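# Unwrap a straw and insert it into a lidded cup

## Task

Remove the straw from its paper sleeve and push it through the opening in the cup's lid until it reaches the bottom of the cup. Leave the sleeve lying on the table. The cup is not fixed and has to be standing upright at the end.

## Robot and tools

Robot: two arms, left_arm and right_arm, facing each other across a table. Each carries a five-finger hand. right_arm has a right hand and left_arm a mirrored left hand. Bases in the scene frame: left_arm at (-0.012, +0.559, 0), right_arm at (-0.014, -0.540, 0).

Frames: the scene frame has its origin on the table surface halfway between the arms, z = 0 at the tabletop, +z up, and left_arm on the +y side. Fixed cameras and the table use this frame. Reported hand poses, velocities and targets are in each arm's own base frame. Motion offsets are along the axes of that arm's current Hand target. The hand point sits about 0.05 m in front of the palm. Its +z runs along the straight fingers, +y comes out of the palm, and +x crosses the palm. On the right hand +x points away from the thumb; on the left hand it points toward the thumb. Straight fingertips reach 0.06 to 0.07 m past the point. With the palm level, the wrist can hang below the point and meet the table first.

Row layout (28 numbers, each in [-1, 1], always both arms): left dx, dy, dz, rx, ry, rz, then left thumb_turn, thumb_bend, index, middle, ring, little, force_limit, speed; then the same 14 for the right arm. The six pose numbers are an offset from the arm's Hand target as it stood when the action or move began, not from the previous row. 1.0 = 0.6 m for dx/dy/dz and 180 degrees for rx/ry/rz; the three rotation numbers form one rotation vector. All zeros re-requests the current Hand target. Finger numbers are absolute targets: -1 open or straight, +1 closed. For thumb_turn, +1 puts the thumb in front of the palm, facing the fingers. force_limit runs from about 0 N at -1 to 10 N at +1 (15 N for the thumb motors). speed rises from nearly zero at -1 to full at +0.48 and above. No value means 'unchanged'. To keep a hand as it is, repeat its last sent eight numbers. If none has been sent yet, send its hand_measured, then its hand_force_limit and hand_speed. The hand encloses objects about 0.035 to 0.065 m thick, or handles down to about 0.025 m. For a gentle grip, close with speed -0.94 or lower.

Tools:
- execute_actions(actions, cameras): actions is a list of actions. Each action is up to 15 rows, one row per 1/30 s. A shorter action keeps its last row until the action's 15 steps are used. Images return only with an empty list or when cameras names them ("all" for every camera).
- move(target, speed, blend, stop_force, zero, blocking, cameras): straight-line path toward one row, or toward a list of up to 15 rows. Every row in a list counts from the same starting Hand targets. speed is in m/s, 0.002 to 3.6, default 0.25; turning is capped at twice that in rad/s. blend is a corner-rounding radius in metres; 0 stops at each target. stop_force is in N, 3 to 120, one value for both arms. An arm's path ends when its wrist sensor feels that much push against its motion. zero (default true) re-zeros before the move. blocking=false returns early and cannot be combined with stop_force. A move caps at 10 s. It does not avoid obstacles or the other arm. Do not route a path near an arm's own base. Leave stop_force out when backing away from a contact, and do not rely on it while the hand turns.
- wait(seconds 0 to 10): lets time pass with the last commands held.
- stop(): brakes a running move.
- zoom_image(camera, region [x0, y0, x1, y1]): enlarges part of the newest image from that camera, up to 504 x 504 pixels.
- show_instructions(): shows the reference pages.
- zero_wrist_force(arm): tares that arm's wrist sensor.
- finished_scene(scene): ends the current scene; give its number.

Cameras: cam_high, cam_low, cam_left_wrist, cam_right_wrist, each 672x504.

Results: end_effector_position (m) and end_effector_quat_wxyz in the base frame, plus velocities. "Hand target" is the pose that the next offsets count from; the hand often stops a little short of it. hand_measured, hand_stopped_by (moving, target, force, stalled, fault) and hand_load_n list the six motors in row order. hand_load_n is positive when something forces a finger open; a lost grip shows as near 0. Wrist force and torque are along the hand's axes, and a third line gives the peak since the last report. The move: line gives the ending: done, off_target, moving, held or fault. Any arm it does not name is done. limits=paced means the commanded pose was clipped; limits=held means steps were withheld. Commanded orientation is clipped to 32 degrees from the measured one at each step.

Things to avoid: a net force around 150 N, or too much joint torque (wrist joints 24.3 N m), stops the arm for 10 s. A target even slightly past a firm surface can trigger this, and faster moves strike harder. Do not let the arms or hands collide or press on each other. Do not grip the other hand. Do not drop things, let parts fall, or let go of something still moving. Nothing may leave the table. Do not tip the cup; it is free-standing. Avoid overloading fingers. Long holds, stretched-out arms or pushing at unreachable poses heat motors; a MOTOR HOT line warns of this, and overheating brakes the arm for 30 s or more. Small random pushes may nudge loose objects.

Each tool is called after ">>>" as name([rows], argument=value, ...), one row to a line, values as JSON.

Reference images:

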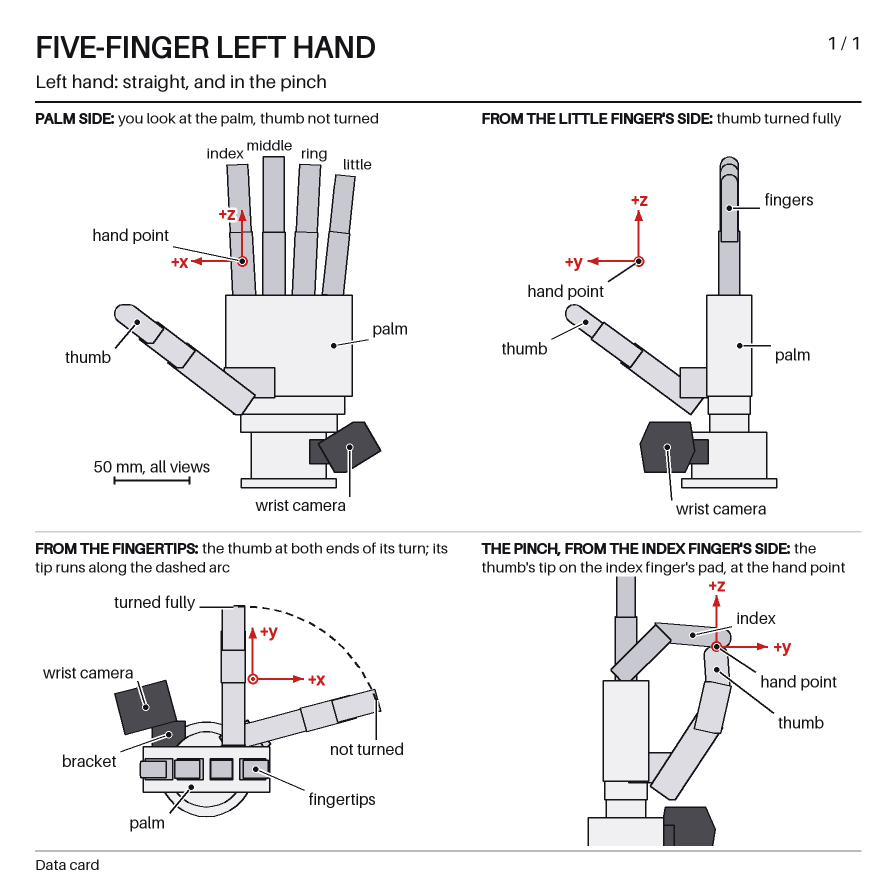

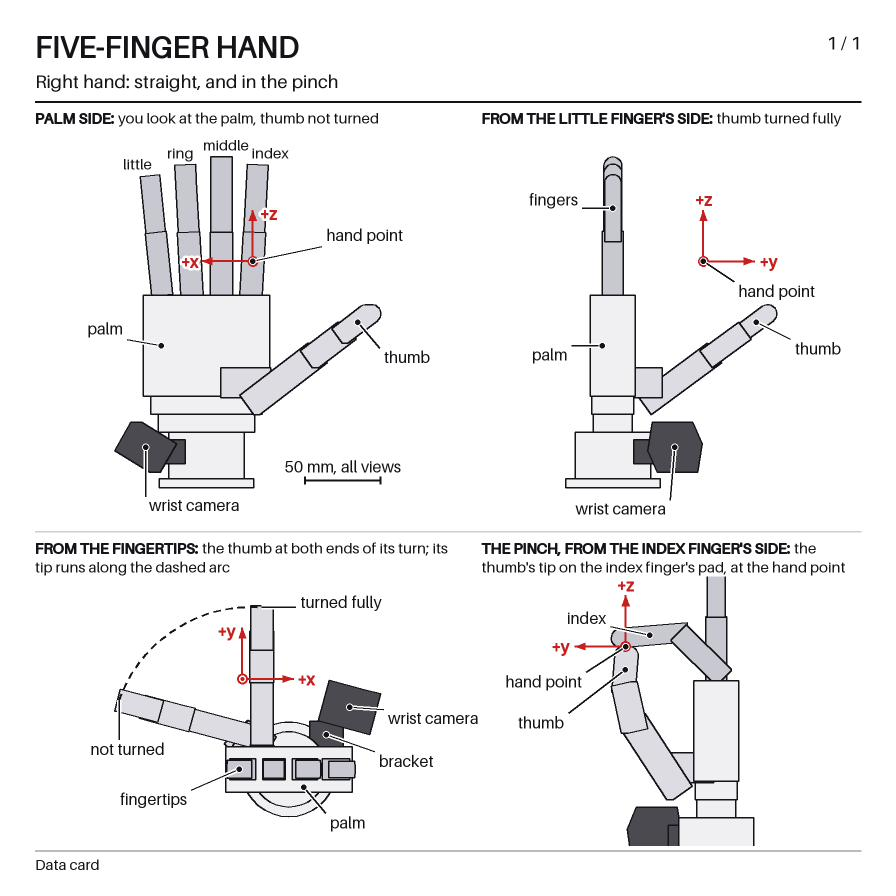

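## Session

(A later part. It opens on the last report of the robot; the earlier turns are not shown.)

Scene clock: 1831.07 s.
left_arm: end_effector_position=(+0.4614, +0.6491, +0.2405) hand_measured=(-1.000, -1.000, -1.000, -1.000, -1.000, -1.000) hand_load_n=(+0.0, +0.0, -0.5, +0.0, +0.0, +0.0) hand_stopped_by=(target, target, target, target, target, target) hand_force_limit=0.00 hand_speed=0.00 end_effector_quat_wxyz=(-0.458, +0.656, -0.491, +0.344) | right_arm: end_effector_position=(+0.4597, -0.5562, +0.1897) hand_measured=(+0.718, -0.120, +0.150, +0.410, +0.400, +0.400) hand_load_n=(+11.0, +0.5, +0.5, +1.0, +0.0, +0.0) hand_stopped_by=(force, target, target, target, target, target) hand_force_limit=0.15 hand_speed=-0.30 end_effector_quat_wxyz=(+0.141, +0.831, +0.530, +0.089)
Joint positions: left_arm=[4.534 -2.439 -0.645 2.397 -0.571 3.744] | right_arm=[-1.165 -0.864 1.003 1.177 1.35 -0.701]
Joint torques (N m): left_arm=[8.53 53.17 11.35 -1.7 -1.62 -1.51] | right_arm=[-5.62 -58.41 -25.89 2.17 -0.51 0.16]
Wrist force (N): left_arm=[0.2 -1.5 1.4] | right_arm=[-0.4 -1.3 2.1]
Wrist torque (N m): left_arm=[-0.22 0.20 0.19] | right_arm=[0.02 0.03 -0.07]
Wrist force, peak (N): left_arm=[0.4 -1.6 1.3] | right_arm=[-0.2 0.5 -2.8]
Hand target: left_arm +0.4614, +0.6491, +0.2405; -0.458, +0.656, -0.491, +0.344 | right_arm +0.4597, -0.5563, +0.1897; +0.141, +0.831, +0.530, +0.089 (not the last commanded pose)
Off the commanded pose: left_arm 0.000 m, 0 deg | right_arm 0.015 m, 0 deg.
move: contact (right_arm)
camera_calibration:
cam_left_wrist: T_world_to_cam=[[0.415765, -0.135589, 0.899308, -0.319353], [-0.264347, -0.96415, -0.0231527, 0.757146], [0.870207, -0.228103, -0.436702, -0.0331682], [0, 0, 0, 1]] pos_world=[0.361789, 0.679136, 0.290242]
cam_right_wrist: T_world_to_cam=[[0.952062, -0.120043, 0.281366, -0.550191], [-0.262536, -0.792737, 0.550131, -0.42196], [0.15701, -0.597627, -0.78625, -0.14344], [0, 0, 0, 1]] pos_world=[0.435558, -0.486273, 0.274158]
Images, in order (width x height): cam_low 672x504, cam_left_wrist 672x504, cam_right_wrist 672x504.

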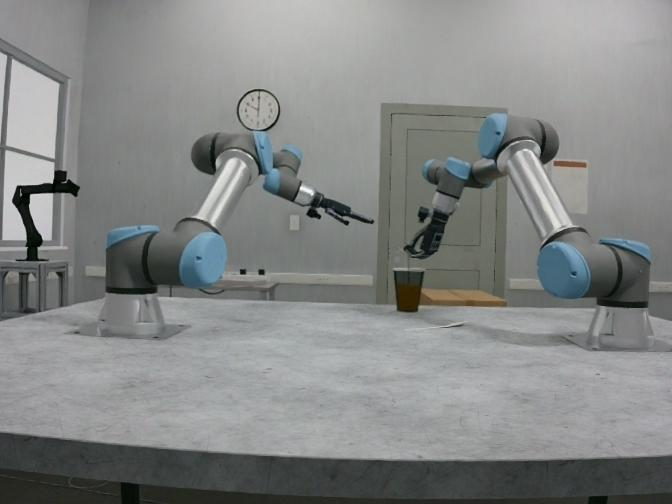

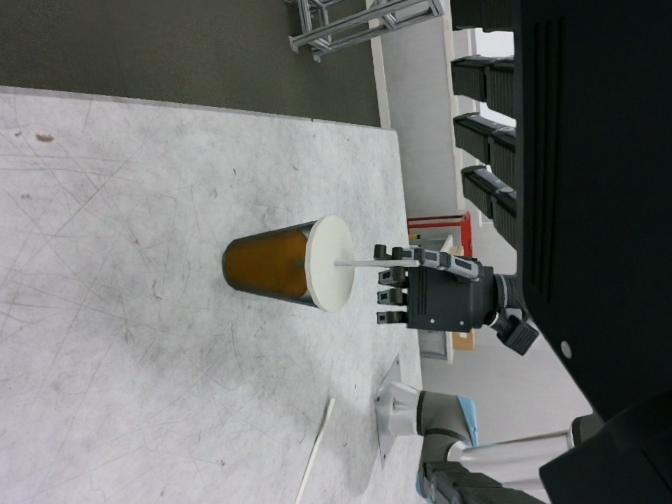

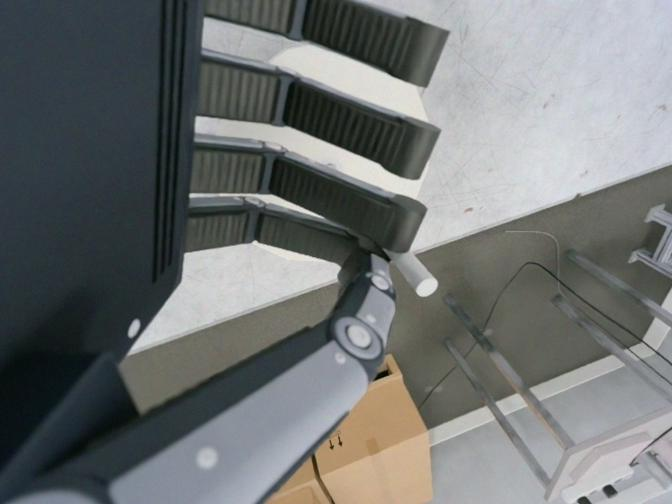

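>>> move(target=[0,0,0,0,0,0, -1,-1,-1,-1,-1,-1,0.0,0.0, 0,-0.0110,0.0315,0,0,0, 0.99,-0.12,0.15,0.41,0.4,0.4,0.15,-0.3], speed=0.02, stop_force=8, cameras=["cam_left_wrist","cam_low","cam_right_wrist"])

>>> zoom_image(camera="cam_low", region=[370, 215, 470, 315])

>>> zoom_image(camera="cam_left_wrist", region=[290, 190, 530, 340])

Scene clock: 1841.27 s.
left_arm: end_effector_position=(+0.4614, +0.6491, +0.2405) hand_measured=(-1.000, -1.000, -1.000, -1.000, -1.000, -1.000) hand_load_n=(-0.5, +0.0, +0.0, +0.0, +0.0, +0.0) hand_stopped_by=(target, target, target, target, target, target) hand_force_limit=0.00 hand_speed=0.00 end_effector_quat_wxyz=(-0.458, +0.656, -0.491, +0.344) | right_arm: end_effector_position=(+0.4597, -0.5563, +0.1767) hand_measured=(+0.718, -0.120, +0.150, +0.410, +0.400, +0.400) hand_load_n=(+10.0, +0.5, +0.0, +0.5, +0.0, +0.0) hand_stopped_by=(force, target, target, target, target, target) hand_force_limit=0.15 hand_speed=-0.30 end_effector_quat_wxyz=(+0.141, +0.831, +0.530, +0.089)
Joint positions: left_arm=[4.534 -2.439 -0.645 2.397 -0.571 3.744] | right_arm=[-1.165 -0.858 1.027 1.147 1.35 -0.701]
Joint torques (N m): left_arm=[8.69 52.8 11.18 -1.68 -1.59 -1.68] | right_arm=[-2.59 -57.86 -25.39 1.27 1.05 -0.54]
Wrist force (N): left_arm=[0.2 -1.4 1.1] | right_arm=[-0.3 -0.9 1.7]
Wrist torque (N m): left_arm=[-0.20 0.19 0.19] | right_arm=[0.07 0.03 -0.07]
Wrist force, peak (N): left_arm=[0.6 -1.6 1.3] | right_arm=[-0.4 1.7 -9.2]
Hand target: left_arm +0.4614, +0.6491, +0.2405; -0.458, +0.656, -0.491, +0.344 | right_arm +0.4597, -0.5563, +0.1767; +0.141, +0.831, +0.530, +0.089 (not the last commanded pose)
Off the commanded pose: left_arm 0.000 m, 0 deg | right_arm 0.007 m, 0 deg.
move: contact (right_arm)
camera_calibration:
cam_left_wrist: T_world_to_cam=[[0.415765, -0.135589, 0.899308, -0.319353], [-0.264347, -0.96415, -0.0231527, 0.757146], [0.870207, -0.228103, -0.436702, -0.0331682], [0, 0, 0, 1]] pos_world=[0.361789, 0.679136, 0.290242]
cam_right_wrist: T_world_to_cam=[[0.952062, -0.120043, 0.281366, -0.546533], [-0.262536, -0.792737, 0.550131, -0.414808], [0.15701, -0.597627, -0.78625, -0.153661], [0, 0, 0, 1]] pos_world=[0.435558, -0.486273, 0.261158]
Images, in order (width x height): cam_low 672x504, cam_left_wrist 672x504, cam_right_wrist 672x504.

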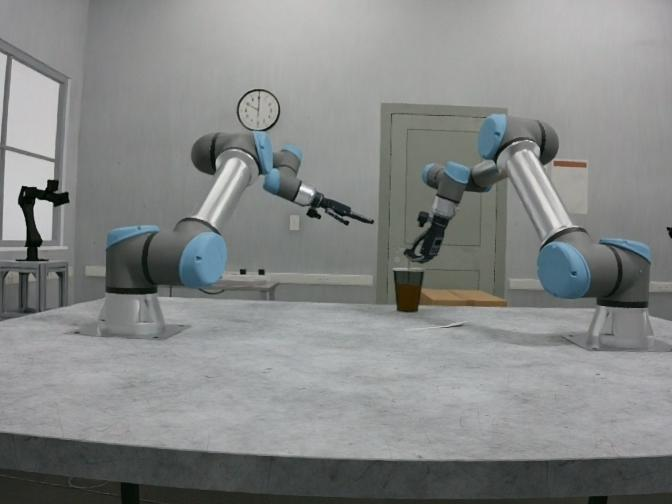

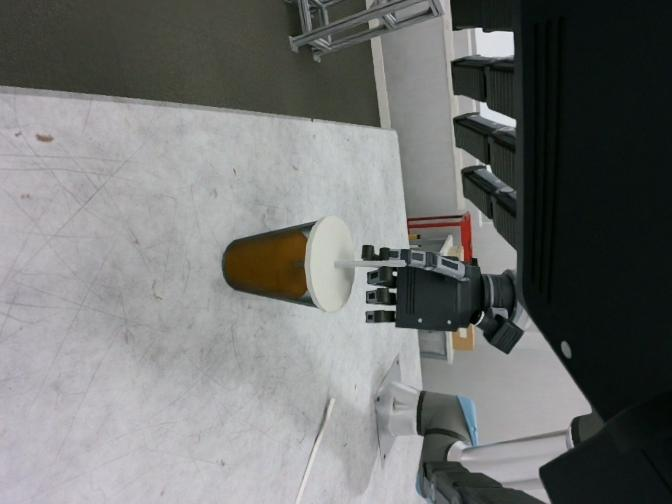

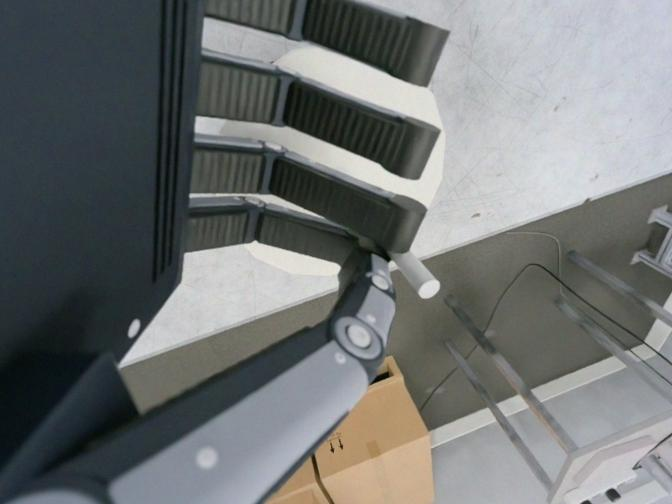

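Scaled by 5.040.

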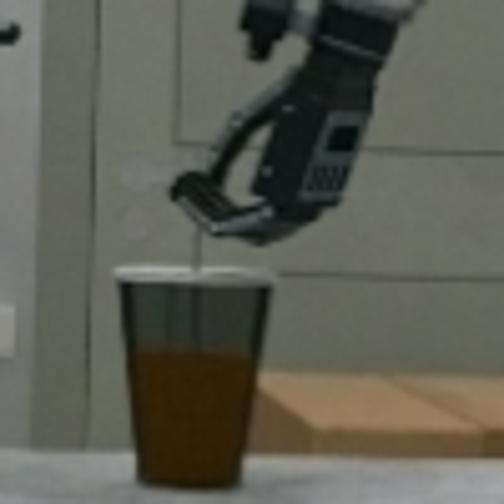

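Scaled by 2.100.

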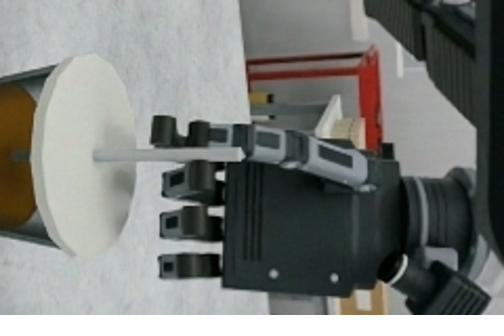

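>>> move(target=[0,0,0,0,0,0, -1,-1,-1,-1,-1,-1,0.0,0.0, 0,-0.0028,0.0079,0,0,0, 0.99,-0.12,0.15,0.41,0.4,0.4,0.15,-0.3], speed=0.015, stop_force=14, cameras=["cam_left_wrist","cam_right_wrist"])

>>> zoom_image(camera="cam_left_wrist", region=[310, 210, 430, 310])

>>> zoom_image(camera="cam_right_wrist", region=[320, 180, 480, 320])

Scene clock: 1861.23 s.
left_arm: end_effector_position=(+0.4614, +0.6491, +0.2405) hand_measured=(-1.000, -1.000, -1.000, -1.000, -1.000, -1.000) hand_load_n=(-0.5, +0.0, +0.0, +0.0, +0.0, +0.0) hand_stopped_by=(target, target, target, target, target, target) hand_force_limit=0.00 hand_speed=0.00 end_effector_quat_wxyz=(-0.458, +0.656, -0.491, +0.344) | right_arm: end_effector_position=(+0.4597, -0.5562, +0.1716) hand_measured=(+0.720, -0.120, +0.150, +0.410, +0.400, +0.400) hand_load_n=(+0.5, -0.5, +0.0, +0.0, +0.0, +0.0) hand_stopped_by=(force, target, target, target, target, target) hand_force_limit=0.15 hand_speed=-0.30 end_effector_quat_wxyz=(+0.141, +0.831, +0.530, +0.089)
Joint positions: left_arm=[4.534 -2.439 -0.645 2.397 -0.571 3.744] | right_arm=[-1.165 -0.856 1.036 1.136 1.35 -0.701]
Joint torques (N m): left_arm=[9.72 51.85 11.97 -1.45 -1.75 -1.58] | right_arm=[-5.73 -51.25 -23.97 4.08 0.31 -1.44]
Wrist force (N): left_arm=[0.3 -1.4 1.1] | right_arm=[-0.1 -0.7 -1.2]
Wrist torque (N m): left_arm=[-0.19 0.18 0.19] | right_arm=[0.04 0.07 -0.06]
Wrist force, peak (N): left_arm=[0.4 -1.7 1.3] | right_arm=[-0.5 1.5 -8.9]
Hand target: left_arm +0.4614, +0.6491, +0.2405; -0.458, +0.656, -0.491, +0.344 | right_arm +0.4597, -0.5562, +0.1717; +0.141, +0.831, +0.530, +0.089
Off the commanded pose: left_arm 0.000 m, 0 deg | right_arm 0.000 m, 0 deg.
move: done
camera_calibration:
cam_left_wrist: T_world_to_cam=[[0.415765, -0.135589, 0.899308, -0.319353], [-0.264347, -0.96415, -0.0231527, 0.757146], [0.870207, -0.228103, -0.436702, -0.0331682], [0, 0, 0, 1]] pos_world=[0.361789, 0.679136, 0.290242]
cam_right_wrist: T_world_to_cam=[[0.952062, -0.120043, 0.281366, -0.545098], [-0.262536, -0.792737, 0.550131, -0.412003], [0.15701, -0.597627, -0.78625, -0.157671], [0, 0, 0, 1]] pos_world=[0.435558, -0.486273, 0.256058]
Images, in order (width x height): cam_left_wrist 672x504, cam_right_wrist 672x504.

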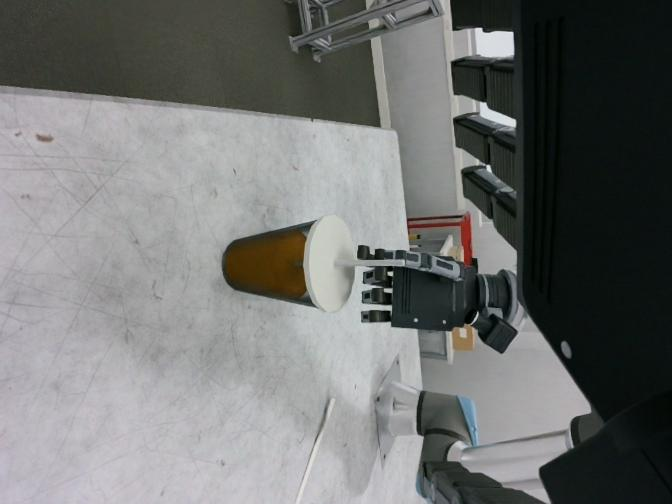

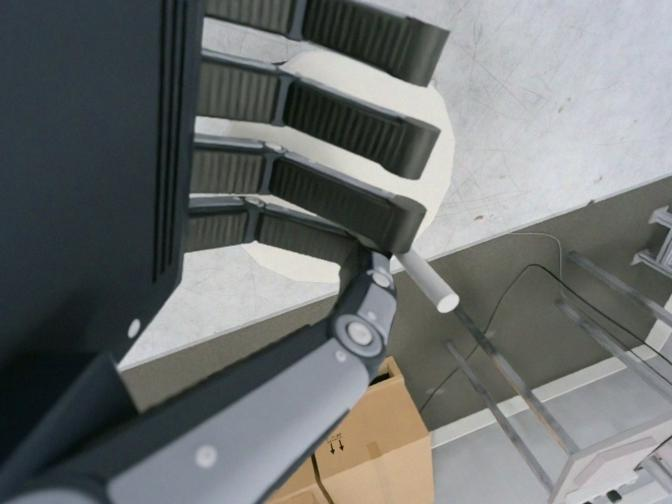

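Scaled by 4.200.

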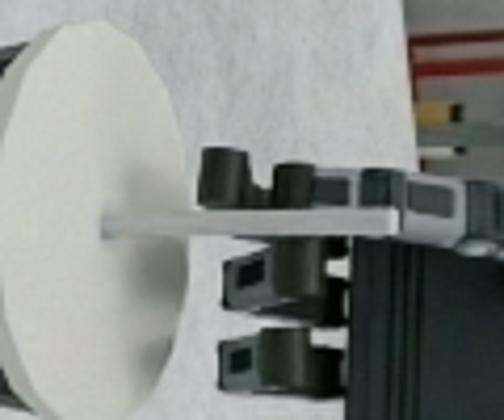

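Scaled by 3.150.

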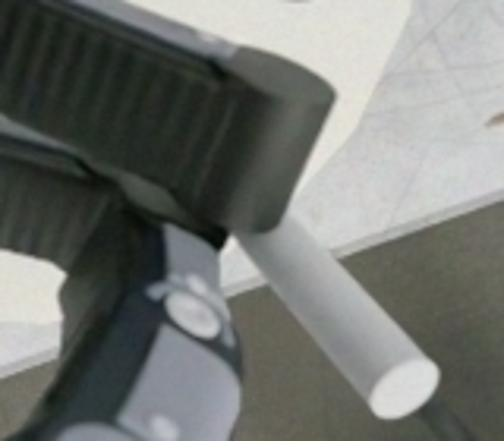

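>>> move([
  [0,0,0,0,0,0, -1,-1,-1,-1,-1,-1,0.0,0.0, 0,0,0,0,0,0, 0.56,-0.12,0.15,0.41,0.4,0.4,0.0,-0.85],
  [0,0,0,0,0,0, -1,-1,-1,-1,-1,-1,0.0,0.0, 0.0033,0,0,0,0,0, 0.56,-0.12,0.15,0.41,0.4,0.4,0.0,-0.85],
  [0,0,0,0,0,0, -1,-1,-1,-1,-1,-1,0.0,0.0, 0.0033,0.0770,-0.2203,0,0,0, 0.56,-0.12,0.15,0.41,0.4,0.4,0.0,-0.85],
], speed=[0.05,0.03,0.07], cameras=["cam_left_wrist","cam_low","cam_high"])

>>> zoom_image(camera="cam_low", region=[370, 215, 470, 315])

>>> zoom_image(camera="cam_left_wrist", region=[210, 190, 430, 340])

Scene clock: 1876.60 s.
left_arm: end_effector_position=(+0.4614, +0.6491, +0.2405) hand_measured=(-1.000, -1.000, -1.000, -1.000, -1.000, -1.000) hand_load_n=(+0.0, +0.0, +0.0, +0.0, +0.0, +0.0) hand_stopped_by=(target, target, target, target, target, target) hand_force_limit=0.00 hand_speed=0.00 end_effector_quat_wxyz=(-0.458, +0.656, -0.491, +0.344) | right_arm: end_effector_position=(+0.4607, -0.5544, +0.3115) hand_measured=(+0.560, -0.120, +0.150, +0.410, +0.400, +0.400) hand_load_n=(+0.0, +0.0, +0.0, +0.0, +0.0, +0.0) hand_stopped_by=(target, target, target, target, target, target) hand_force_limit=0.00 hand_speed=-0.85 end_effector_quat_wxyz=(+0.141, +0.832, +0.530, +0.089)
Joint positions: left_arm=[4.534 -2.439 -0.645 2.397 -0.571 3.744] | right_arm=[-1.162 -0.859 0.683 1.492 1.351 -0.698]
Joint torques (N m): left_arm=[9.44 52.09 14.41 -1.66 -1.98 -1.69] | right_arm=[6.32 -55.97 -15.89 -0.41 1.11 0.77]
Wrist force (N): left_arm=[0.1 -1.3 1.1] | right_arm=[-0.1 0.0 -0.5]
Wrist torque (N m): left_arm=[-0.18 0.20 0.18] | right_arm=[0.08 0.07 -0.09]
Wrist force, peak (N): left_arm=[0.4 -1.7 1.3] | right_arm=[0.0 -0.7 -1.2]
Hand target: left_arm +0.4614, +0.6491, +0.2405; -0.458, +0.656, -0.491, +0.344 | right_arm +0.4606, -0.5544, +0.3117; +0.141, +0.831, +0.530, +0.089
Off the commanded pose: left_arm 0.000 m, 0 deg | right_arm 0.000 m, 0 deg.
move: done
camera_calibration:
cam_left_wrist: T_world_to_cam=[[0.415765, -0.135589, 0.899308, -0.319353], [-0.264347, -0.96415, -0.0231527, 0.757146], [0.870207, -0.228103, -0.436702, -0.0331682], [0, 0, 0, 1]] pos_world=[0.361789, 0.679136, 0.290242]
Images, in order (width x height): cam_high 672x504, cam_low 672x504, cam_left_wrist 672x504.

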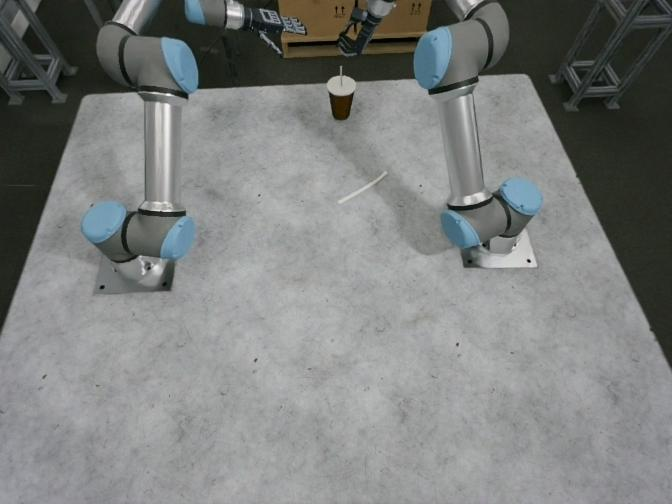

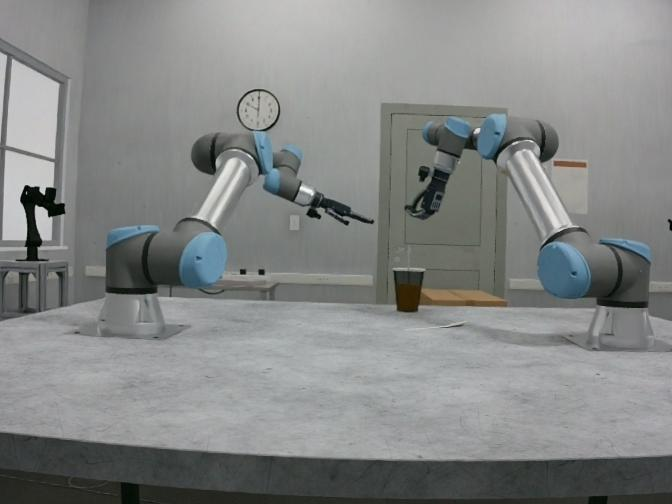

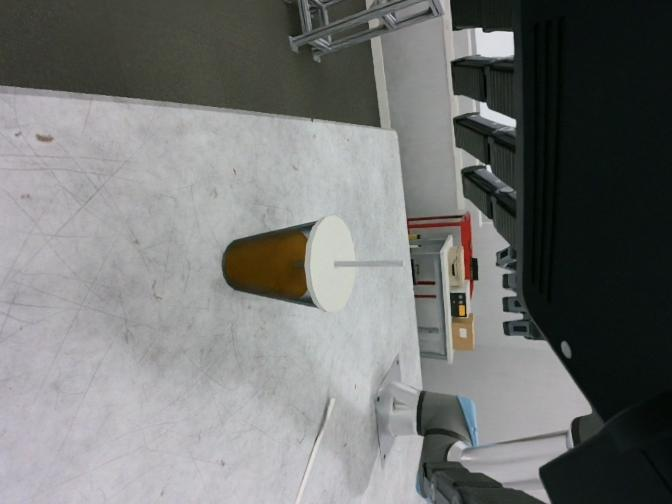

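Scaled by 5.040.

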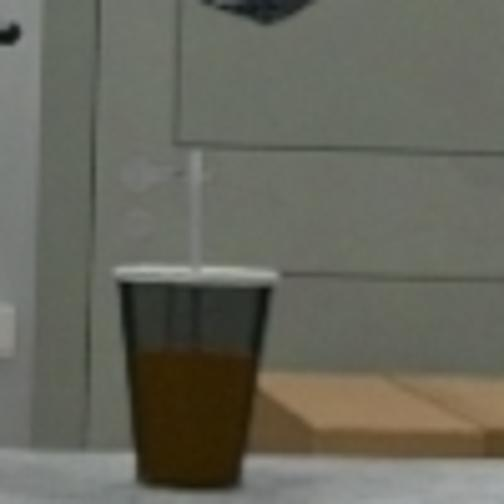

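Scaled by 2.291.

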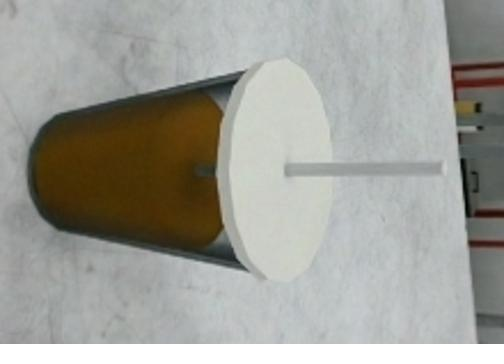

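>>> finished_scene(scene=2)

The scene is finished: the task was done.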